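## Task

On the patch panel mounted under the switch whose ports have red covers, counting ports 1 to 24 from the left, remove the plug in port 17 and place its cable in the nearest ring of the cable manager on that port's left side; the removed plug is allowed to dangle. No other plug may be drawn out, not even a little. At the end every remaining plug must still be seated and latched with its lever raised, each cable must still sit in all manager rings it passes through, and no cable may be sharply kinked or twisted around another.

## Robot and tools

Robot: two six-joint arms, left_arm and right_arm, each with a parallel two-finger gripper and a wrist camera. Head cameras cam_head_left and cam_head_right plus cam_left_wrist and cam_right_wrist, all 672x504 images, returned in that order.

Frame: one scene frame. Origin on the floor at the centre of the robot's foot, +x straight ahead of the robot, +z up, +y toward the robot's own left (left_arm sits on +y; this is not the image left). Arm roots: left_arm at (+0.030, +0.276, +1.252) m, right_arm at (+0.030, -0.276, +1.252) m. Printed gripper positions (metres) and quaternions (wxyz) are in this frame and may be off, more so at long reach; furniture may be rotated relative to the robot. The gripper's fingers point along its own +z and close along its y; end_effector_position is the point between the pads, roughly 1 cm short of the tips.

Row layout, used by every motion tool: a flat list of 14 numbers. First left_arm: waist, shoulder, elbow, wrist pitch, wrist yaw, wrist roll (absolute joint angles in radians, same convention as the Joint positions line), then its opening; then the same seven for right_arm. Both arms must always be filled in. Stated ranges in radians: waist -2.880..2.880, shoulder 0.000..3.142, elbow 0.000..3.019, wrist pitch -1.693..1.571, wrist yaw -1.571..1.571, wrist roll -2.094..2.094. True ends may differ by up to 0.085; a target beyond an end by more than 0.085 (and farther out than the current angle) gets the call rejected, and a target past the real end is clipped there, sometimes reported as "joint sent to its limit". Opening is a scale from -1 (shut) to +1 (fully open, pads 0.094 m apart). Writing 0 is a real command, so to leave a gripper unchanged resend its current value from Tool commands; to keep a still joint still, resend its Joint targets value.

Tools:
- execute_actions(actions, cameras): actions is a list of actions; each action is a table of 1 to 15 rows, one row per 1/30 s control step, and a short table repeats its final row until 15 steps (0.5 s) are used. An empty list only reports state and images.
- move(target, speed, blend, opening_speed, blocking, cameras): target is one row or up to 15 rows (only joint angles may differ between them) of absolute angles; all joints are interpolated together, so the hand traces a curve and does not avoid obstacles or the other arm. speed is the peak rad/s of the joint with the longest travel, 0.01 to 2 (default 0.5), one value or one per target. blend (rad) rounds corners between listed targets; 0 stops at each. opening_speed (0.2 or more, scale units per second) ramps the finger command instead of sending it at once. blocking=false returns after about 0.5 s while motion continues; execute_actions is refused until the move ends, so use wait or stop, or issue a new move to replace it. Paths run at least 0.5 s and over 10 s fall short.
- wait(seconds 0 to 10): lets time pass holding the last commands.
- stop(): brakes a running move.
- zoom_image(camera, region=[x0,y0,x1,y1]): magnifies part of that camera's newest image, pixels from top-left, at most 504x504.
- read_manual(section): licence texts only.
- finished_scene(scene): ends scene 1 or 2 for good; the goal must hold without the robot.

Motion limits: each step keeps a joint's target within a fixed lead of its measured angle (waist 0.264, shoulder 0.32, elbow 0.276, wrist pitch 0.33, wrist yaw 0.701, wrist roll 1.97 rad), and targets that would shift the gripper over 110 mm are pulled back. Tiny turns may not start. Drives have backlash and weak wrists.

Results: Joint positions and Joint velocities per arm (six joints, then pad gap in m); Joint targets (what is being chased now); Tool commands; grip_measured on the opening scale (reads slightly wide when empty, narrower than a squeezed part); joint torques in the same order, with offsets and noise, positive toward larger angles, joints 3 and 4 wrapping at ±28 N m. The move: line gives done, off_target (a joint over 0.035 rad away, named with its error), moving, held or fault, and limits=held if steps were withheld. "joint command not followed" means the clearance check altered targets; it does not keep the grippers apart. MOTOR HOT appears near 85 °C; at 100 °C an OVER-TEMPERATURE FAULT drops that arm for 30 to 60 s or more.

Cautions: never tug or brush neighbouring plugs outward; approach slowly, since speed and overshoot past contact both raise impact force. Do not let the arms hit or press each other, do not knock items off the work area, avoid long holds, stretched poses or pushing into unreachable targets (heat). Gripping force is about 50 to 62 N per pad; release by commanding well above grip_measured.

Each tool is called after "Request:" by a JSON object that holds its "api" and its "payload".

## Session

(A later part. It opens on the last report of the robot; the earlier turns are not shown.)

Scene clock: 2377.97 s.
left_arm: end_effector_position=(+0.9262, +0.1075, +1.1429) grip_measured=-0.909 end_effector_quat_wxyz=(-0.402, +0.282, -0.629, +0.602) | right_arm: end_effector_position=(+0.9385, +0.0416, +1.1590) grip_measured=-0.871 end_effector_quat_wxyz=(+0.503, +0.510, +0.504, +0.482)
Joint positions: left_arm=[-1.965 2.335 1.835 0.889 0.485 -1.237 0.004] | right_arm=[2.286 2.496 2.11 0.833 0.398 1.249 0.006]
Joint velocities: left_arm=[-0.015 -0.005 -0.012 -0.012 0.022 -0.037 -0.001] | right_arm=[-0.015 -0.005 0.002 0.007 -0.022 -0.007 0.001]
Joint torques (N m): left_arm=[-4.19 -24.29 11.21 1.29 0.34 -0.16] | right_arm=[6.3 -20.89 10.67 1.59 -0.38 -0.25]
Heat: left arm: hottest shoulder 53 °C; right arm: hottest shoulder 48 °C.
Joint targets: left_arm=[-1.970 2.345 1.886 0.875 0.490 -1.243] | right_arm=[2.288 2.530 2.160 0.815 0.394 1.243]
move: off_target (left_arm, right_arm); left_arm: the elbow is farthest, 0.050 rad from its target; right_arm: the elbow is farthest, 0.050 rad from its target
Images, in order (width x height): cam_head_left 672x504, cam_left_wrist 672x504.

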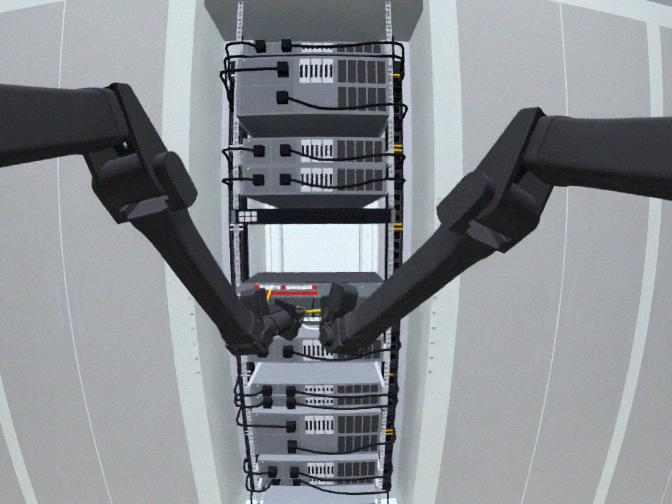

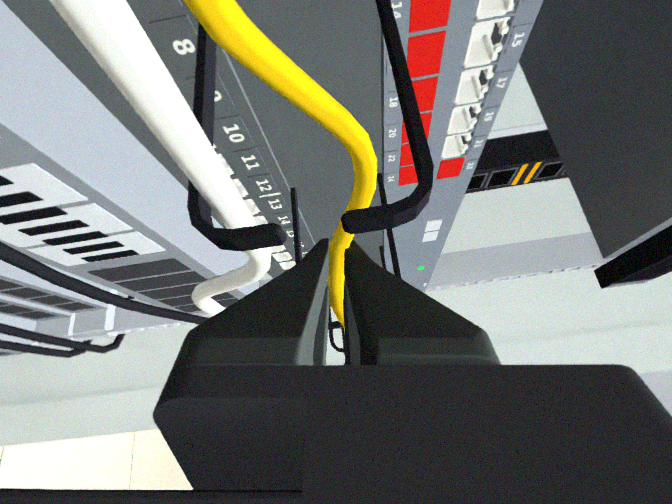

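Request:
{"api": "move", "payload": {"target": [[-1.97,2.375,1.94,0.826,0.49,-1.243,-0.97,2.287,2.54,2.185,0.80,0.395,1.243,-1],[-1.97,2.4,1.998,0.778,0.49,-1.243,-0.97,2.285,2.553,2.21,0.785,0.395,1.243,-1]], "speed": 0.12}}

Request:
{"api": "zoom_image", "payload": {"camera": "cam_left_wrist", "region": [200, 60, 460, 360]}}

Request:
{"api": "zoom_image", "payload": {"camera": "cam_head_left", "region": [265, 280, 345, 340]}}

Request:
{"api": "zoom_image", "payload": {"camera": "cam_head_right", "region": [245, 280, 325, 340]}}

Scene clock: 2390.07 s.
left_arm: end_effector_position=(+0.9468, +0.1039, +1.1311) grip_measured=-0.909 end_effector_quat_wxyz=(-0.391, +0.290, -0.638, +0.597) | right_arm: end_effector_position=(+0.9470, +0.0417, +1.1585) grip_measured=-0.871 end_effector_quat_wxyz=(+0.504, +0.511, +0.504, +0.480)
Joint positions: left_arm=[-1.965 2.384 1.944 0.796 0.485 -1.237 0.004] | right_arm=[2.283 2.515 2.159 0.803 0.4 1.249 0.006]
Joint velocities: left_arm=[-0.005 -0.005 0.002 -0.027 0.037 -0.066 -0.001] | right_arm=[-0.005 0.005 -0.002 -0.002 -0.051 -0.051 0]
Joint torques (N m): left_arm=[-4.31 -24.35 11.95 1.22 0.32 -0.15] | right_arm=[6.18 -20.6 10.76 1.21 -0.37 -0.21]
Heat: left arm: hottest shoulder 52 °C; right arm: hottest elbow 49 °C.
Joint targets: left_arm=[-1.970 2.400 1.998 0.778 0.490 -1.243] | right_arm=[2.285 2.552 2.210 0.784 0.395 1.243]
move: off_target (left_arm, right_arm); left_arm: the elbow is farthest, 0.054 rad from its target; right_arm: the elbow is farthest, 0.051 rad from its target

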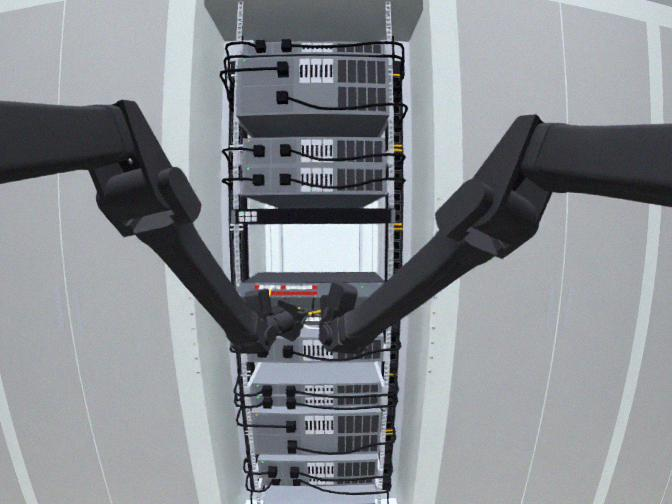

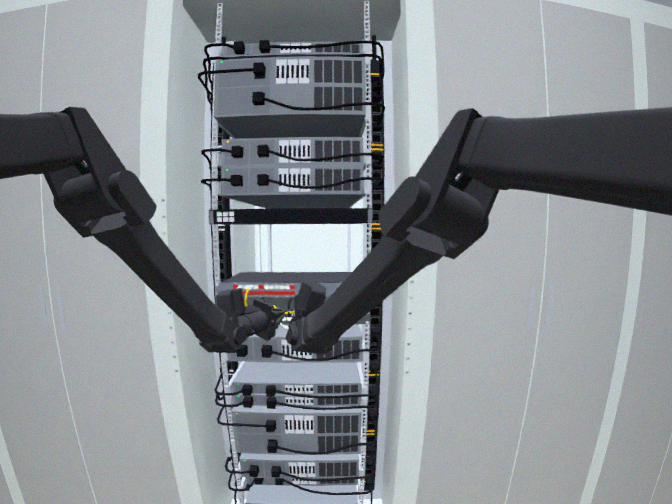

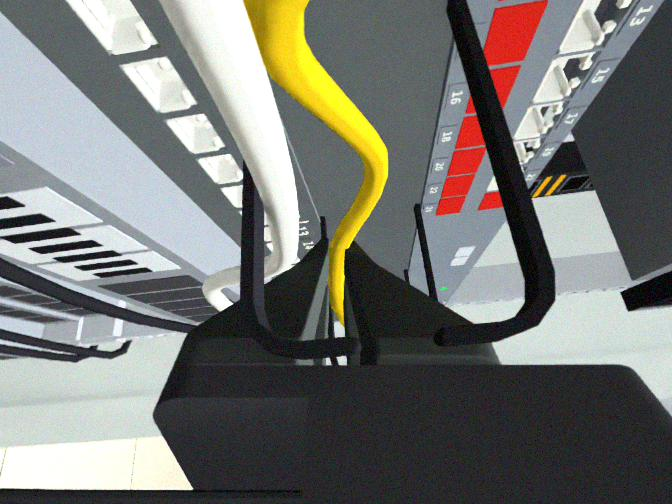

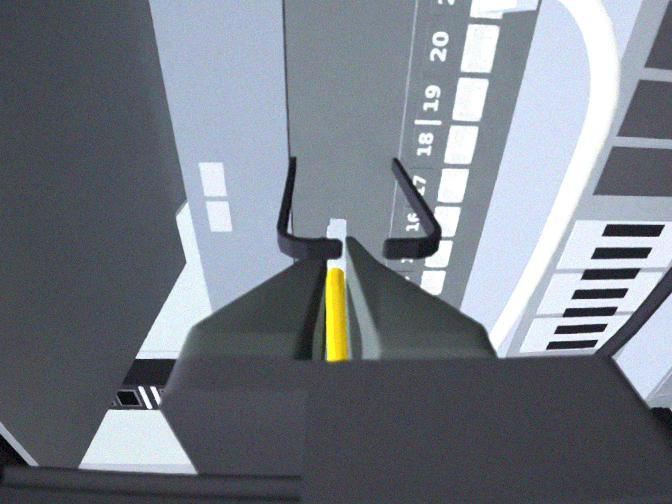

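Scaled by 1.680 from the camera's 672x504 image, which has a finer 960x720 frame.

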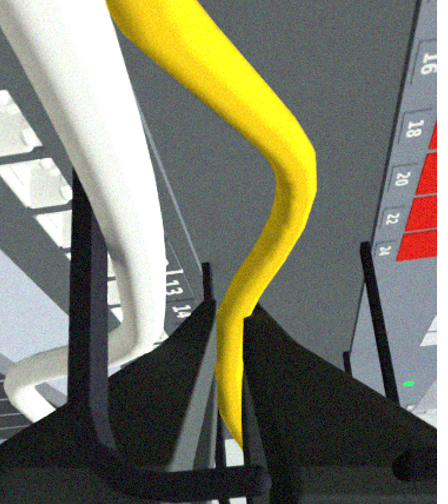

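Scaled by 6.300 from the camera's 672x504 image, which has a finer 960x720 frame.

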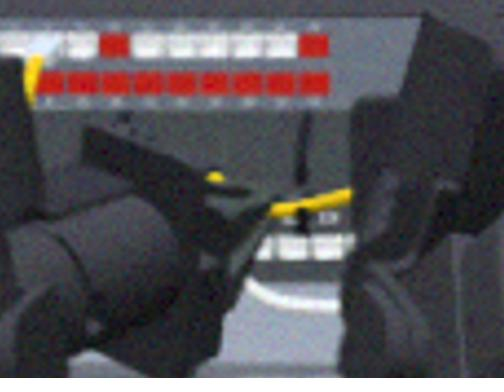

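Scaled by 6.300 from the camera's 672x504 image, which has a finer 960x720 frame.

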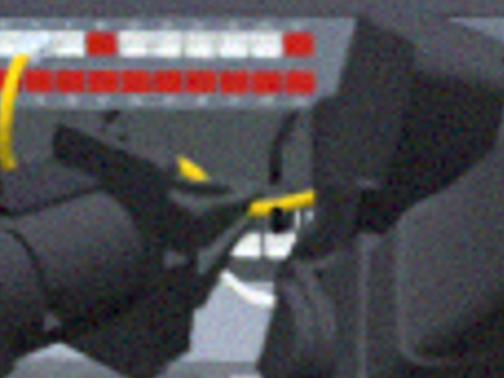

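Request:
{"api": "move", "payload": {"target": [-1.97,2.345,1.998,0.79,0.49,-1.243,-0.97,2.285,2.553,2.215,0.785,0.395,1.243,-1], "speed": 0.12, "cameras": ["cam_head_left","cam_head_right","cam_left_wrist"]}}

Request:
{"api": "zoom_image", "payload": {"camera": "cam_head_left", "region": [285, 290, 345, 335]}}

Request:
{"api": "zoom_image", "payload": {"camera": "cam_head_right", "region": [255, 290, 315, 335]}}

Scene clock: 2406.27 s.
left_arm: end_effector_position=(+0.9468, +0.1039, +1.1311) grip_measured=-0.909 end_effector_quat_wxyz=(-0.391, +0.290, -0.638, +0.597) | right_arm: end_effector_position=(+0.9482, +0.0416, +1.1603) grip_measured=-0.871 end_effector_quat_wxyz=(+0.505, +0.511, +0.503, +0.481)
Joint positions: left_arm=[-1.965 2.384 1.944 0.796 0.485 -1.237 0.004] | right_arm=[2.283 2.517 2.165 0.803 0.4 1.249 0.006]
Joint velocities: left_arm=[0.005 -0.015 -0.007 -0.017 0.007 -0.081 0] | right_arm=[0.005 -0.005 0.002 -0.012 0.007 -0.007 -0.001]
Joint torques (N m): left_arm=[-4.37 -29.8 11.89 1.63 0.36 -0.14] | right_arm=[6.71 -20.42 10.91 1.36 -0.37 -0.22]
Heat: left arm: hottest shoulder 53 °C; right arm: hottest elbow 50 °C.
Joint targets: left_arm=[-1.970 2.345 1.998 0.790 0.490 -1.243] | right_arm=[2.285 2.553 2.216 0.785 0.395 1.243]
move: off_target (left_arm, right_arm); left_arm: the elbow is farthest, 0.054 rad from its target; right_arm: the elbow is farthest, 0.050 rad from its target
Images, in order (width x height): cam_head_left 672x504, cam_head_right 672x504, cam_left_wrist 672x504.

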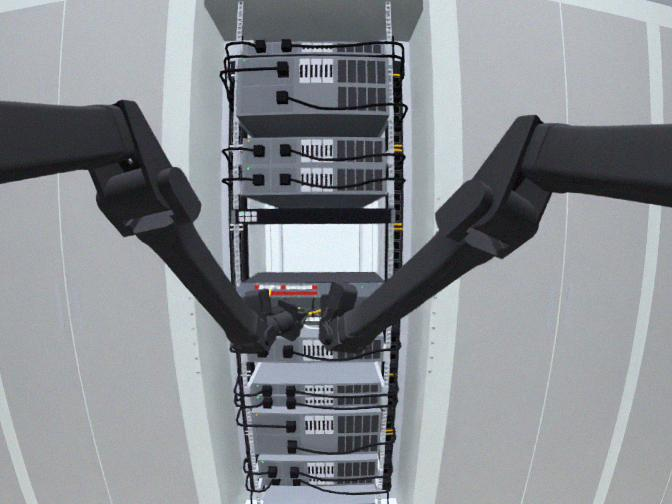

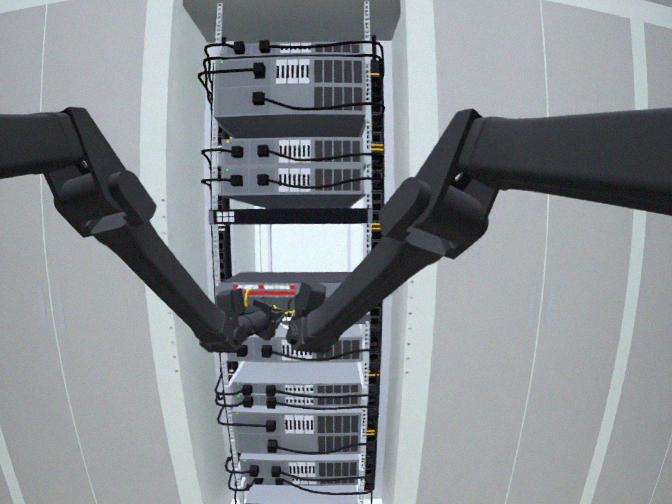

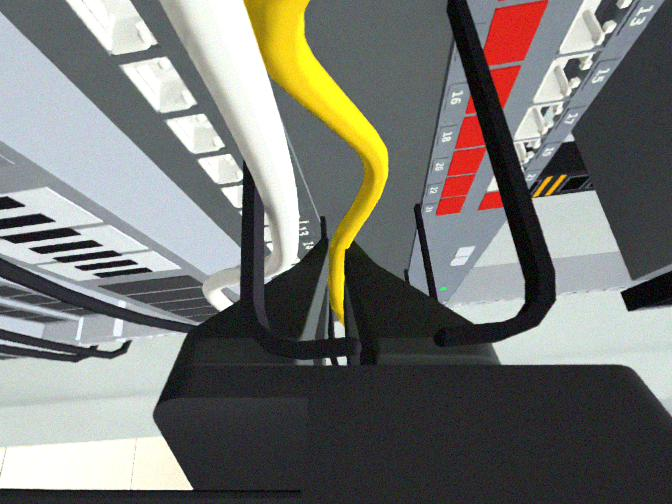

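Scaled by 8.400 from the camera's 672x504 image, which has a finer 960x720 frame.

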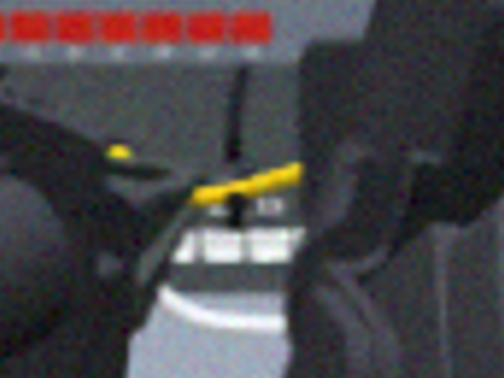

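Scaled by 8.400 from the camera's 672x504 image, which has a finer 960x720 frame.

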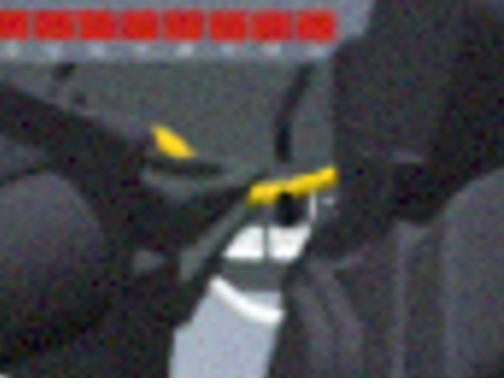

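Request:
{"api": "move", "payload": {"target": [-1.97,2.345,1.998,0.79,0.49,-1.243,-0.97,2.278,2.608,2.257,0.79,0.395,1.243,-1], "speed": 0.12, "cameras": ["cam_head_left","cam_head_right","cam_right_wrist"]}}

Request:
{"api": "zoom_image", "payload": {"camera": "cam_head_left", "region": [285, 290, 345, 335]}}

Request:
{"api": "zoom_image", "payload": {"camera": "cam_head_right", "region": [255, 290, 315, 335]}}

Scene clock: 2418.50 s.
left_arm: end_effector_position=(+0.9468, +0.1039, +1.1311) grip_measured=-0.909 end_effector_quat_wxyz=(-0.391, +0.290, -0.638, +0.597) | right_arm: end_effector_position=(+0.9464, +0.0403, +1.1309) grip_measured=-0.871 end_effector_quat_wxyz=(+0.505, +0.513, +0.506, +0.474)
Joint positions: left_arm=[-1.965 2.384 1.944 0.796 0.485 -1.237 0.004] | right_arm=[2.273 2.574 2.209 0.803 0.401 1.249 0.006]
Joint velocities: left_arm=[-0.005 -0.005 -0.002 -0.012 -0.022 0.022 0] | right_arm=[-0.015 -0.015 -0.017 0.002 -0.022 0.007 0]
Joint torques (N m): left_arm=[-4.25 -29.45 11.82 1.68 0.33 -0.18] | right_arm=[6.42 -20.13 10.51 1.72 -0.42 -0.17]
Heat: left arm: hottest shoulder 54 °C; right arm: hottest elbow 49 °C.
Joint targets: left_arm=[-1.970 2.345 1.998 0.790 0.490 -1.243] | right_arm=[2.278 2.608 2.256 0.790 0.396 1.243]
move: off_target (left_arm, right_arm); left_arm: the elbow is farthest, 0.054 rad from its target; right_arm: the elbow is farthest, 0.048 rad from its target
Images, in order (width x height): cam_head_left 672x504, cam_head_right 672x504, cam_right_wrist 672x504.

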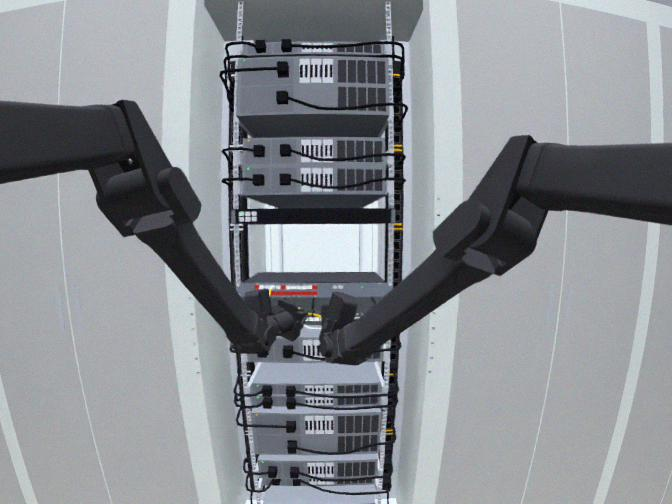

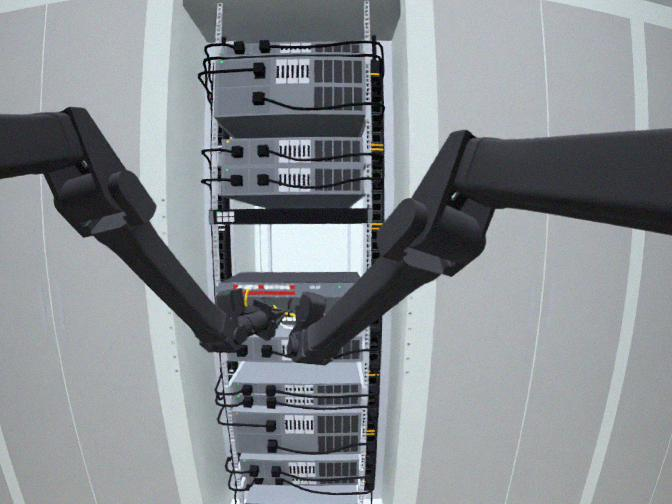

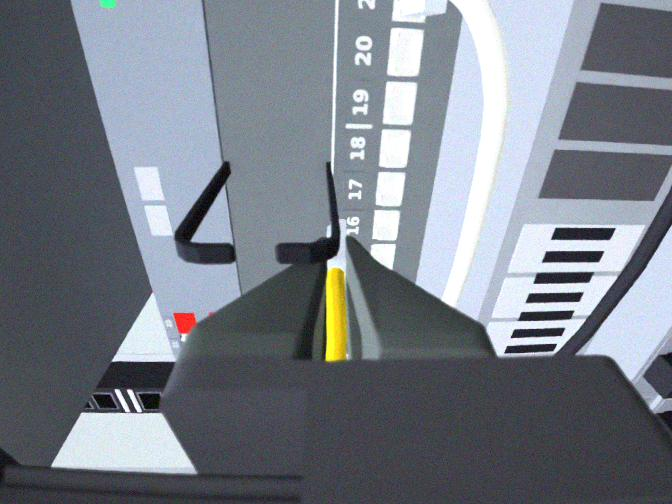

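Scaled by 8.400 from the camera's 672x504 image, which has a finer 960x720 frame.

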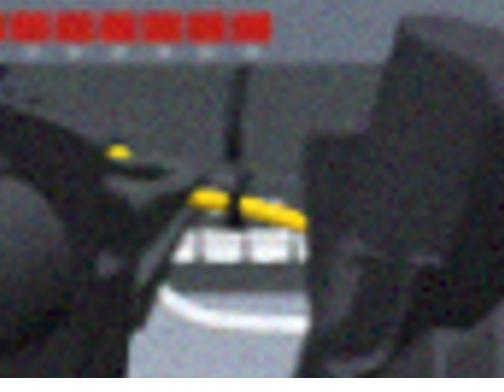

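Scaled by 8.400 from the camera's 672x504 image, which has a finer 960x720 frame.

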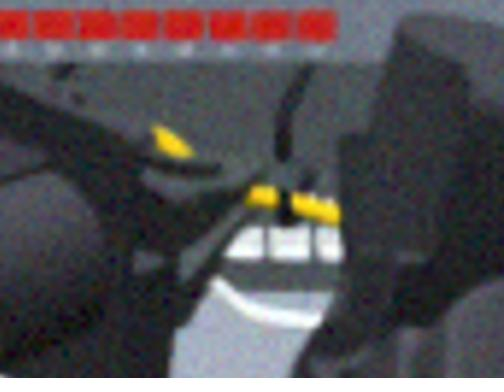

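Request:
{"api": "move", "payload": {"target": [-1.97,2.345,1.998,0.79,0.49,-1.243,-0.97,2.275,2.636,2.275,0.797,0.395,1.243,-1], "speed": 0.12, "cameras": ["cam_head_left","cam_right_wrist"]}}

Request:
{"api": "move", "payload": {"target": [-1.97,2.345,1.998,0.79,0.49,-1.243,-0.97,2.275,2.636,2.275,0.797,0.395,1.243,-0.66], "opening_speed": 0.2, "cameras": ["cam_head_left","cam_head_right","cam_right_wrist"]}}

Request:
{"api": "zoom_image", "payload": {"camera": "cam_head_left", "region": [285, 290, 345, 335]}}

Request:
{"api": "zoom_image", "payload": {"camera": "cam_right_wrist", "region": [200, 160, 480, 370]}}

Scene clock: 2433.43 s.
left_arm: end_effector_position=(+0.9468, +0.1039, +1.1311) grip_measured=-0.909 end_effector_quat_wxyz=(-0.391, +0.289, -0.638, +0.597) | right_arm: end_effector_position=(+0.9465, +0.0411, +1.1234) grip_measured=-0.871 end_effector_quat_wxyz=(+0.506, +0.513, +0.506, +0.474)
Joint positions: left_arm=[-1.965 2.384 1.944 0.796 0.485 -1.235 0.004] | right_arm=[2.272 2.595 2.232 0.803 0.401 1.249 0.006]
Joint velocities: left_arm=[0.005 -0.015 -0.022 0.002 0.022 -0.037 -0.001] | right_arm=[-0.005 0.005 -0.022 -0.012 -0.037 -0.022 0]
Joint torques (N m): left_arm=[-4.89 -29.63 11.96 1.69 0.34 -0.16] | right_arm=[6.07 -20.6 10.21 1.95 -0.42 -0.19]
Heat: left arm: hottest shoulder 56 °C; right arm: hottest elbow 50 °C.
Joint targets: left_arm=[-1.970 2.345 1.998 0.790 0.490 -1.241] | right_arm=[2.275 2.636 2.276 0.797 0.395 1.243]
move: off_target (left_arm, right_arm); left_arm: the elbow is farthest, 0.054 rad from its target; right_arm: the elbow is farthest, 0.043 rad from its target
Images, in order (width x height): cam_head_left 672x504, cam_right_wrist 672x504.

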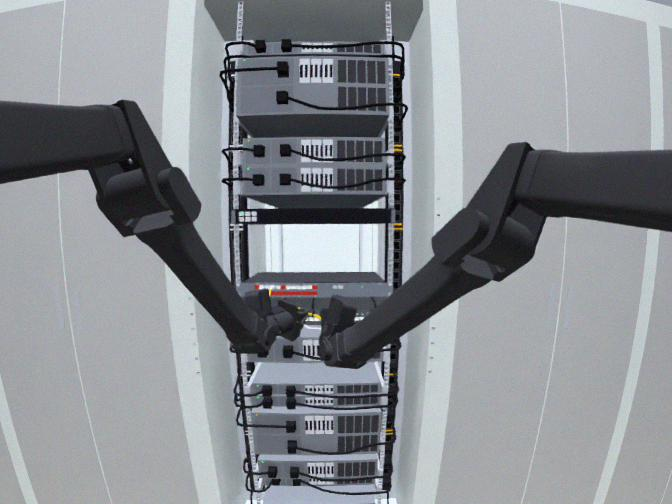

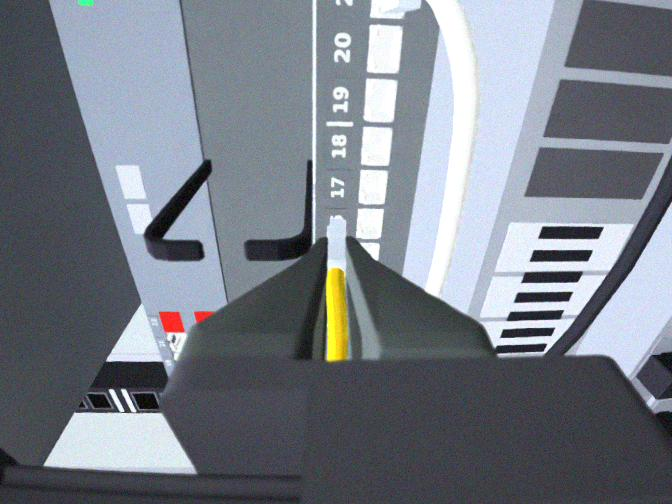

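Scene clock: 2435.40 s.
left_arm: end_effector_position=(+0.9467, +0.1037, +1.1312) grip_measured=-0.909 end_effector_quat_wxyz=(-0.391, +0.289, -0.638, +0.597) | right_arm: end_effector_position=(+0.9456, +0.0419, +1.1208) grip_measured=-0.662 end_effector_quat_wxyz=(+0.505, +0.513, +0.507, +0.474)
Joint positions: left_arm=[-1.965 2.384 1.944 0.796 0.487 -1.235 0.004] | right_arm=[2.272 2.598 2.232 0.803 0.4 1.249 0.016]
Joint velocities: left_arm=[-0.015 0.005 -0.017 -0.007 -0.007 0.066 0.001] | right_arm=[-0.005 -0.015 -0.002 -0.022 0.022 -0.037 0]
Joint torques (N m): left_arm=[-4.66 -29.57 11.88 1.65 0.3 -0.18] | right_arm=[6.83 -20.54 10.29 1.84 -0.41 -0.2]
Heat: left arm: hottest shoulder 56 °C; right arm: hottest elbow 50 °C.
Joint targets: left_arm=[-1.970 2.345 1.998 0.790 0.491 -1.243] | right_arm=[2.275 2.636 2.275 0.797 0.394 1.243]
move: off_target (left_arm, right_arm); left_arm: the elbow is farthest, 0.054 rad from its target; right_arm: the elbow is farthest, 0.043 rad from its target
Images, in order (width x height): cam_head_left 672x504, cam_head_right 672x504, cam_right_wrist 672x504.

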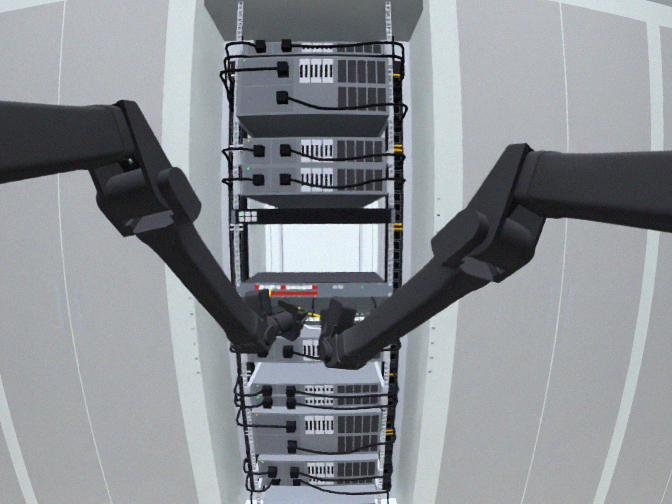

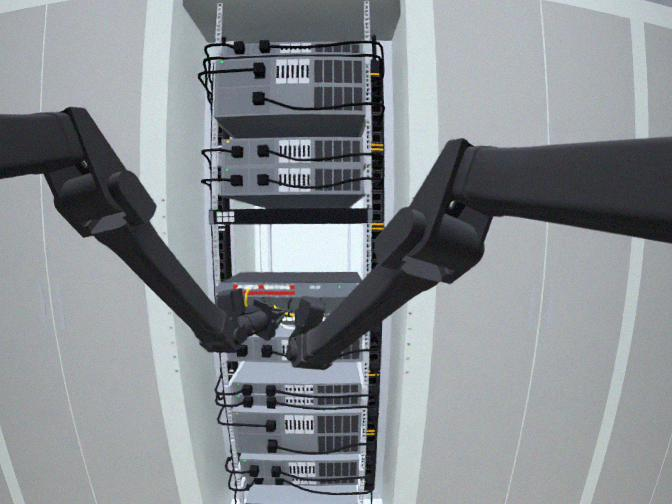

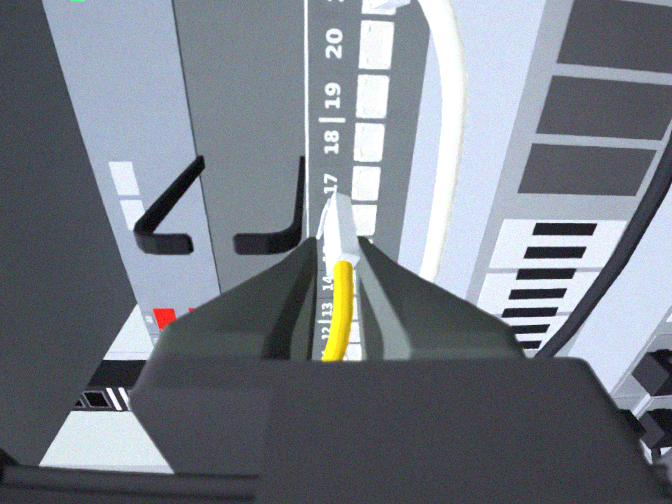

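Scaled by 8.400 from the camera's 672x504 image, which has a finer 960x720 frame.

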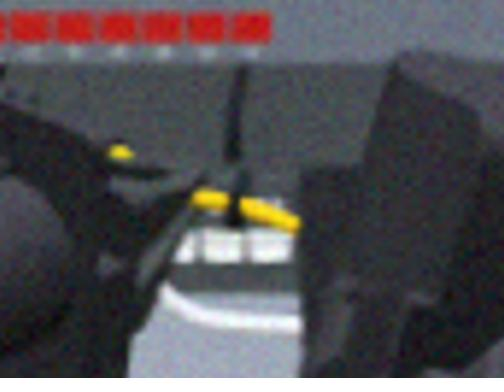

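Scaled by 1.800 from the camera's 672x504 image, which has a finer 960x720 frame.

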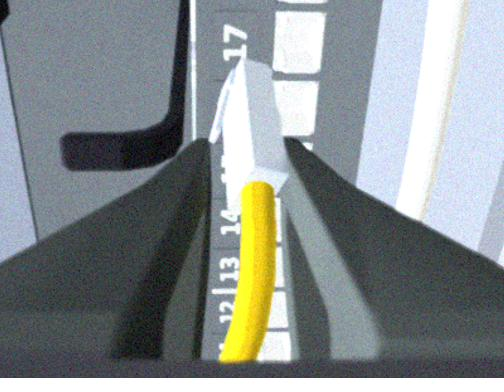

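Request:
{"api": "move", "payload": {"target": [[-1.97,2.345,1.998,0.79,0.49,-1.243,-0.97,2.29,2.57,2.2,0.85,0.395,1.243,-0.6],[-1.97,2.345,1.998,0.79,0.49,-1.243,-0.97,2.30,2.496,1.99,0.963,0.4,1.243,-0.6],[-1.97,2.345,1.998,0.79,0.49,-1.243,-0.97,2.33,2.433,1.80,1.09,0.42,1.243,-0.6]], "speed": 0.2}}

Request:
{"api": "zoom_image", "payload": {"camera": "cam_head_left", "region": [285, 290, 345, 335]}}

Request:
{"api": "zoom_image", "payload": {"camera": "cam_right_wrist", "region": [200, 160, 480, 370]}}

Scene clock: 2456.63 s.
left_arm: end_effector_position=(+0.9464, +0.1033, +1.1313) grip_measured=-0.909 end_effector_quat_wxyz=(-0.389, +0.288, -0.638, +0.598) | right_arm: end_effector_position=(+0.8522, +0.0469, +1.1101) grip_measured=-0.602 end_effector_quat_wxyz=(+0.492, +0.513, +0.515, +0.479)
Joint positions: left_arm=[-1.965 2.384 1.944 0.796 0.49 -1.237 0.004] | right_arm=[2.313 2.457 1.808 1.068 0.417 1.249 0.019]
Joint velocities: left_arm=[-0.005 -0.005 -0.012 0.007 0.051 0.051 0] | right_arm=[-0.005 -0.005 -0.002 0.017 -0.022 0.051 0]
Joint torques (N m): left_arm=[-4.6 -29.63 11.81 1.69 0.14 -0.19] | right_arm=[7.47 -23.88 5.11 2.95 -0.02 -0.18]
Heat: left arm: hottest shoulder 57 °C; right arm: hottest elbow 50 °C.
Joint targets: left_arm=[-1.970 2.345 1.998 0.790 0.489 -1.245] | right_arm=[2.331 2.433 1.799 1.091 0.420 1.243]
move: off_target (left_arm); left_arm: the elbow is farthest, 0.054 rad from its target

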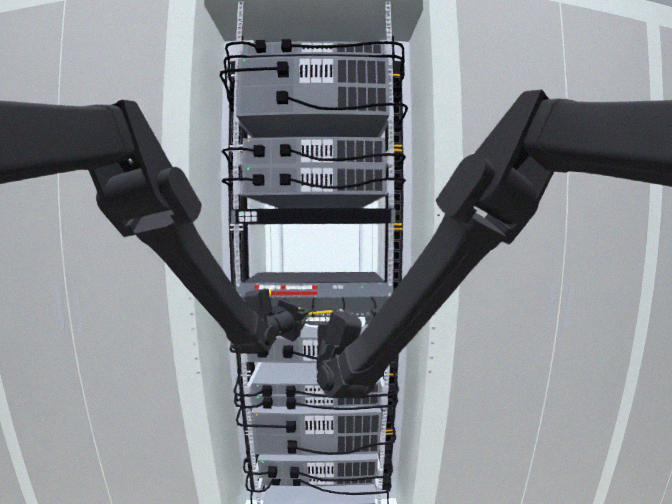

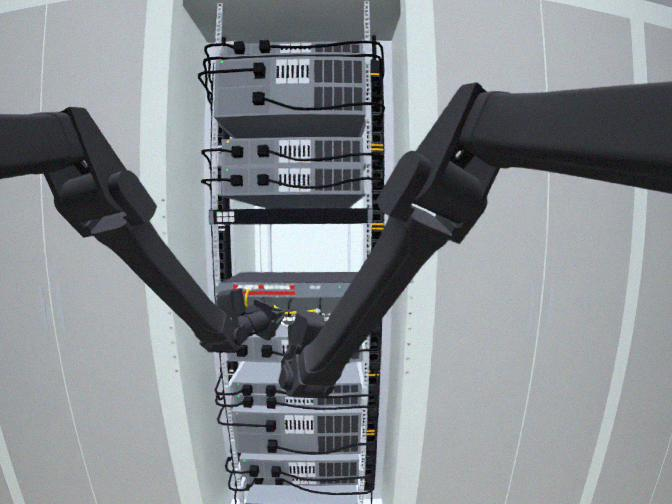

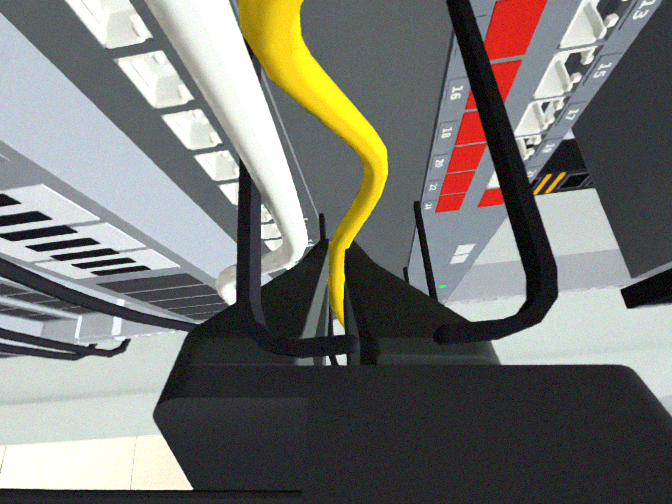

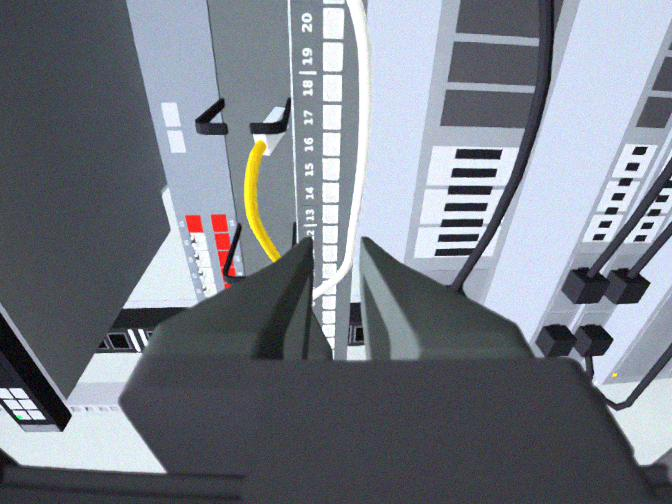

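Scaled by 8.400 from the camera's 672x504 image, which has a finer 960x720 frame.

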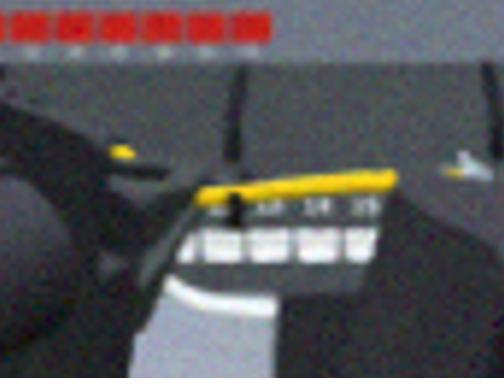

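Scaled by 1.800 from the camera's 672x504 image, which has a finer 960x720 frame.

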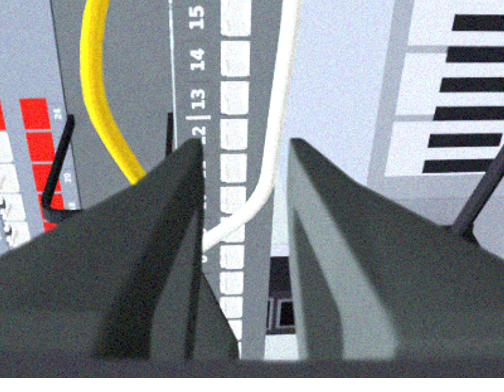

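Request:
{"api": "zoom_image", "payload": {"camera": "cam_right_wrist", "region": [180, 70, 360, 310]}}

Scaled by 2.100 from the camera's 672x504 image, which has a finer 960x720 frame.

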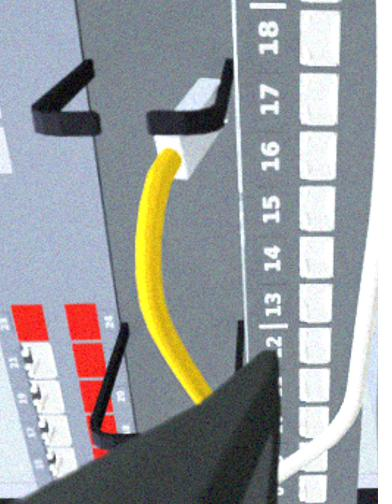

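Request:
{"api": "move", "payload": {"target": [-1.97,2.345,1.998,0.79,0.49,-1.243,-0.65,2.33,2.433,1.80,1.09,0.42,1.243,-0.6], "opening_speed": 0.25, "cameras": ["cam_head_left","cam_left_wrist","cam_right_wrist"]}}

Request:
{"api": "zoom_image", "payload": {"camera": "cam_head_left", "region": [285, 290, 345, 335]}}

Request:
{"api": "zoom_image", "payload": {"camera": "cam_right_wrist", "region": [180, 70, 360, 310]}}

Scene clock: 2471.80 s.
left_arm: end_effector_position=(+0.9461, +0.1024, +1.1328) grip_measured=-0.654 end_effector_quat_wxyz=(-0.388, +0.285, -0.638, +0.601) | right_arm: end_effector_position=(+0.8522, +0.0469, +1.1101) grip_measured=-0.602 end_effector_quat_wxyz=(+0.492, +0.513, +0.515, +0.479)
Joint positions: left_arm=[-1.965 2.382 1.944 0.796 0.497 -1.237 0.016] | right_arm=[2.313 2.457 1.808 1.068 0.417 1.249 0.019]
Joint velocities: left_arm=[0.015 0.005 -0.017 0.002 -0.022 -0.007 -0.001] | right_arm=[-0.005 -0.005 0.002 -0.012 -0.051 -0.051 0]
Joint torques (N m): left_arm=[-4.54 -29.57 12 1.61 0.13 -0.16] | right_arm=[6.77 -23.47 4.92 3.12 -0.02 -0.14]
Heat: left arm: hottest shoulder 58 °C; right arm: hottest elbow 46 °C.
Joint targets: left_arm=[-1.970 2.344 1.998 0.790 0.497 -1.243] | right_arm=[2.330 2.433 1.800 1.090 0.420 1.243]
move: off_target (left_arm); left_arm: the elbow is farthest, 0.054 rad from its target
Images, in order (width x height): cam_head_left 672x504, cam_left_wrist 672x504, cam_right_wrist 672x504.

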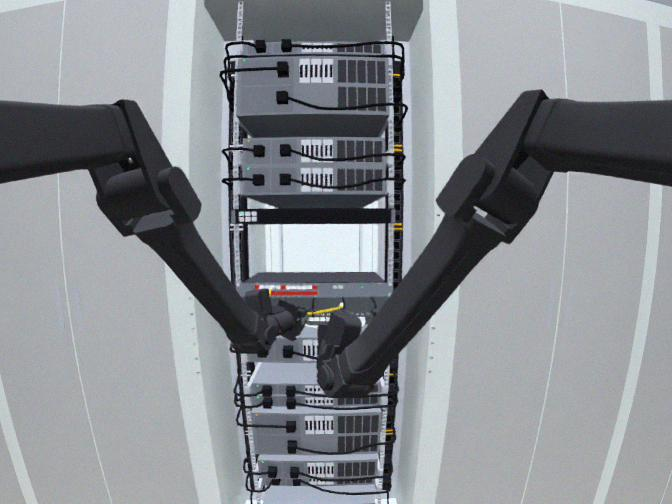

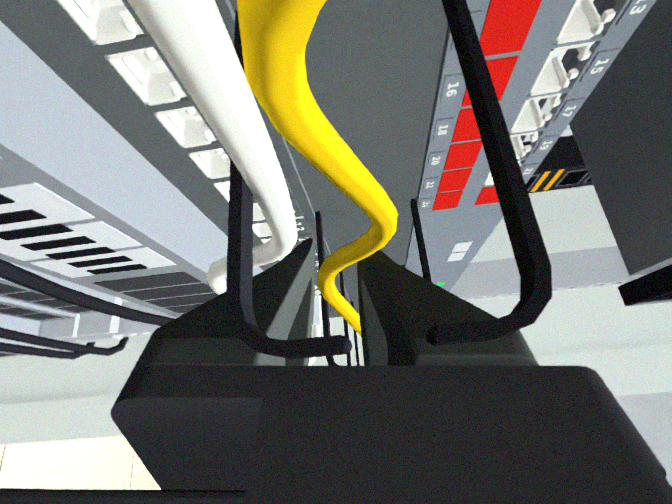

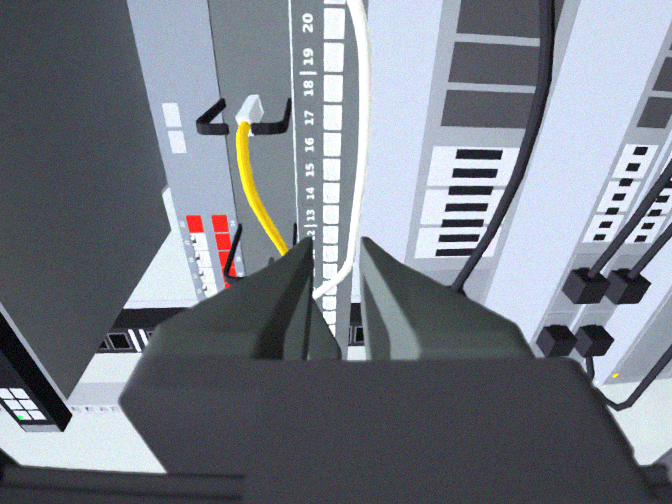

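Scaled by 8.400 from the camera's 672x504 image, which has a finer 960x720 frame.

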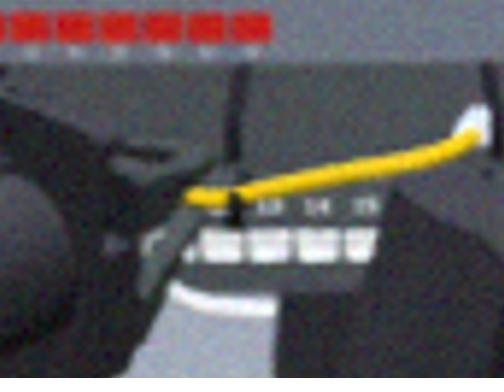

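Scaled by 2.100 from the camera's 672x504 image, which has a finer 960x720 frame.

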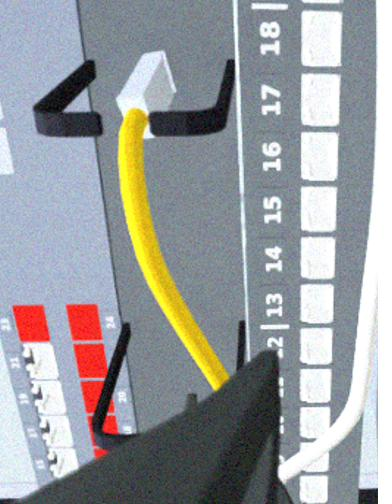

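Request:
{"api": "move", "payload": {"target": [[-1.93,2.278,1.735,0.94,0.51,-1.243,-0.65,2.33,2.433,1.80,1.09,0.42,1.243,-0.6],[-1.90,2.228,1.56,1.054,0.53,-1.243,-0.65,2.33,2.433,1.80,1.09,0.42,1.243,-0.6]], "speed": 0.2}}

Request:
{"api": "zoom_image", "payload": {"camera": "cam_head_left", "region": [245, 280, 365, 360]}}

Request:
{"api": "zoom_image", "payload": {"camera": "cam_left_wrist", "region": [160, 20, 460, 360]}}

Request:
{"api": "zoom_image", "payload": {"camera": "cam_right_wrist", "region": [180, 70, 360, 310]}}

Scene clock: 2493.57 s.
left_arm: end_effector_position=(+0.8561, +0.1414, +1.1089) grip_measured=-0.653 end_effector_quat_wxyz=(-0.384, +0.296, -0.649, +0.586) | right_arm: end_effector_position=(+0.8522, +0.0466, +1.1100) grip_measured=-0.602 end_effector_quat_wxyz=(+0.493, +0.513, +0.515, +0.478)
Joint positions: left_arm=[-1.917 2.264 1.565 1.024 0.52 -1.237 0.016] | right_arm=[2.313 2.457 1.808 1.068 0.418 1.249 0.019]
Joint velocities: left_arm=[-0.005 -0.015 -0.002 -0.002 -0.037 -0.007 0.001] | right_arm=[0.005 -0.005 0.007 -0.017 -0.051 -0.007 -0.001]
Joint torques (N m): left_arm=[-2.14 -26.23 4.86 2.89 0.27 -0.17] | right_arm=[7.3 -22.59 5.05 2.93 -0.05 -0.19]
Heat: left arm: hottest shoulder 60 °C; right arm: hottest shoulder 44 °C.
Joint targets: left_arm=[-1.900 2.229 1.560 1.054 0.523 -1.243] | right_arm=[2.330 2.433 1.800 1.090 0.421 1.243]
move: off_target (left_arm); left_arm: the shoulder is farthest, 0.036 rad from its target

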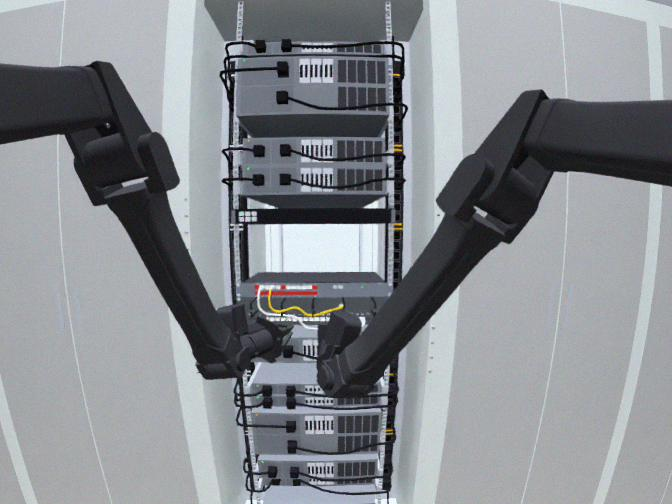

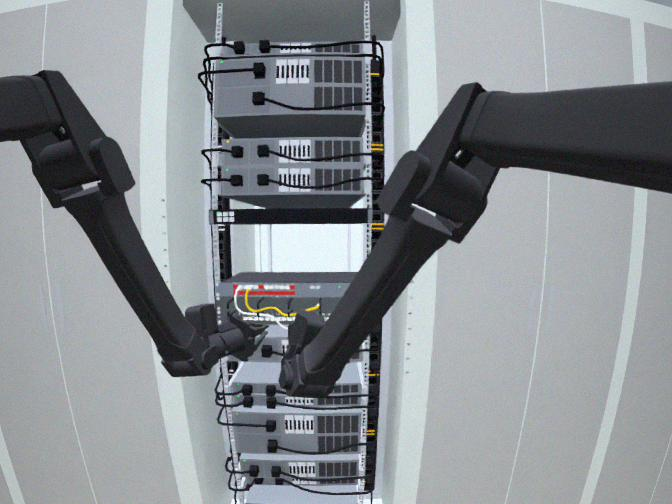

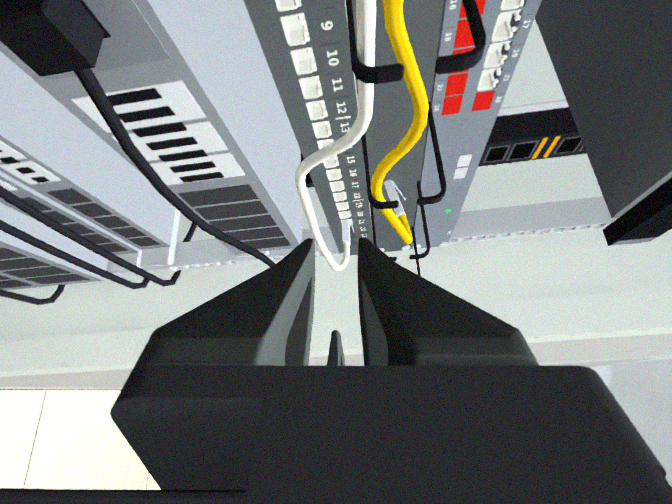

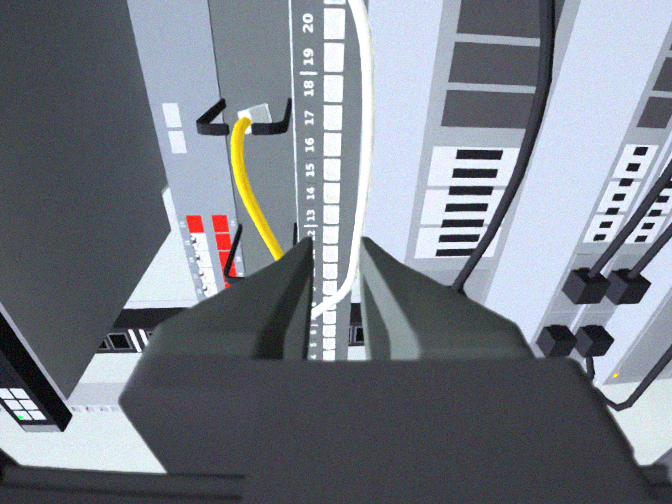

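Scaled by 4.200 from the camera's 672x504 image, which has a finer 960x720 frame.

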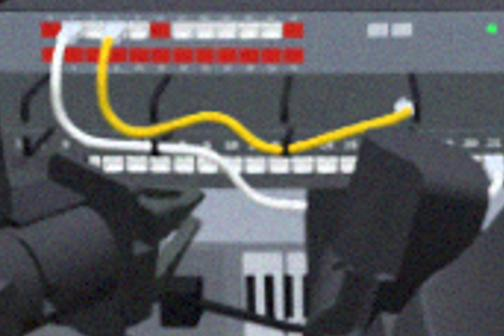

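Scaled by 1.482 from the camera's 672x504 image, which has a finer 960x720 frame.

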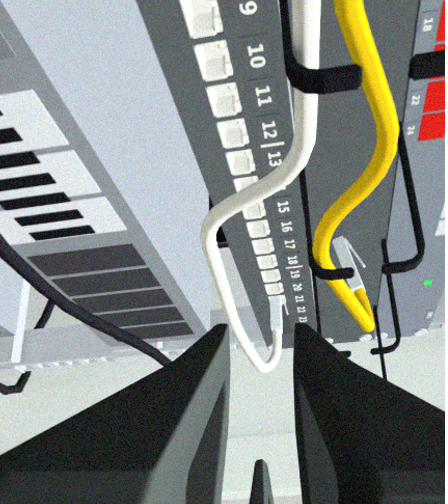

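Scaled by 2.100 from the camera's 672x504 image, which has a finer 960x720 frame.

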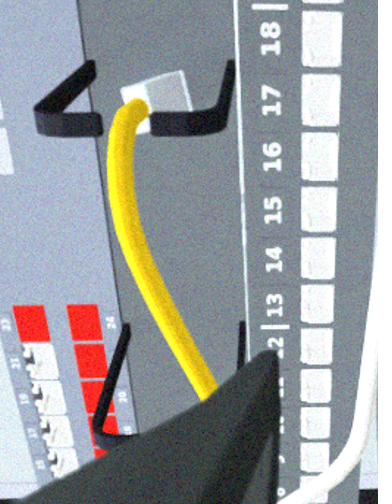

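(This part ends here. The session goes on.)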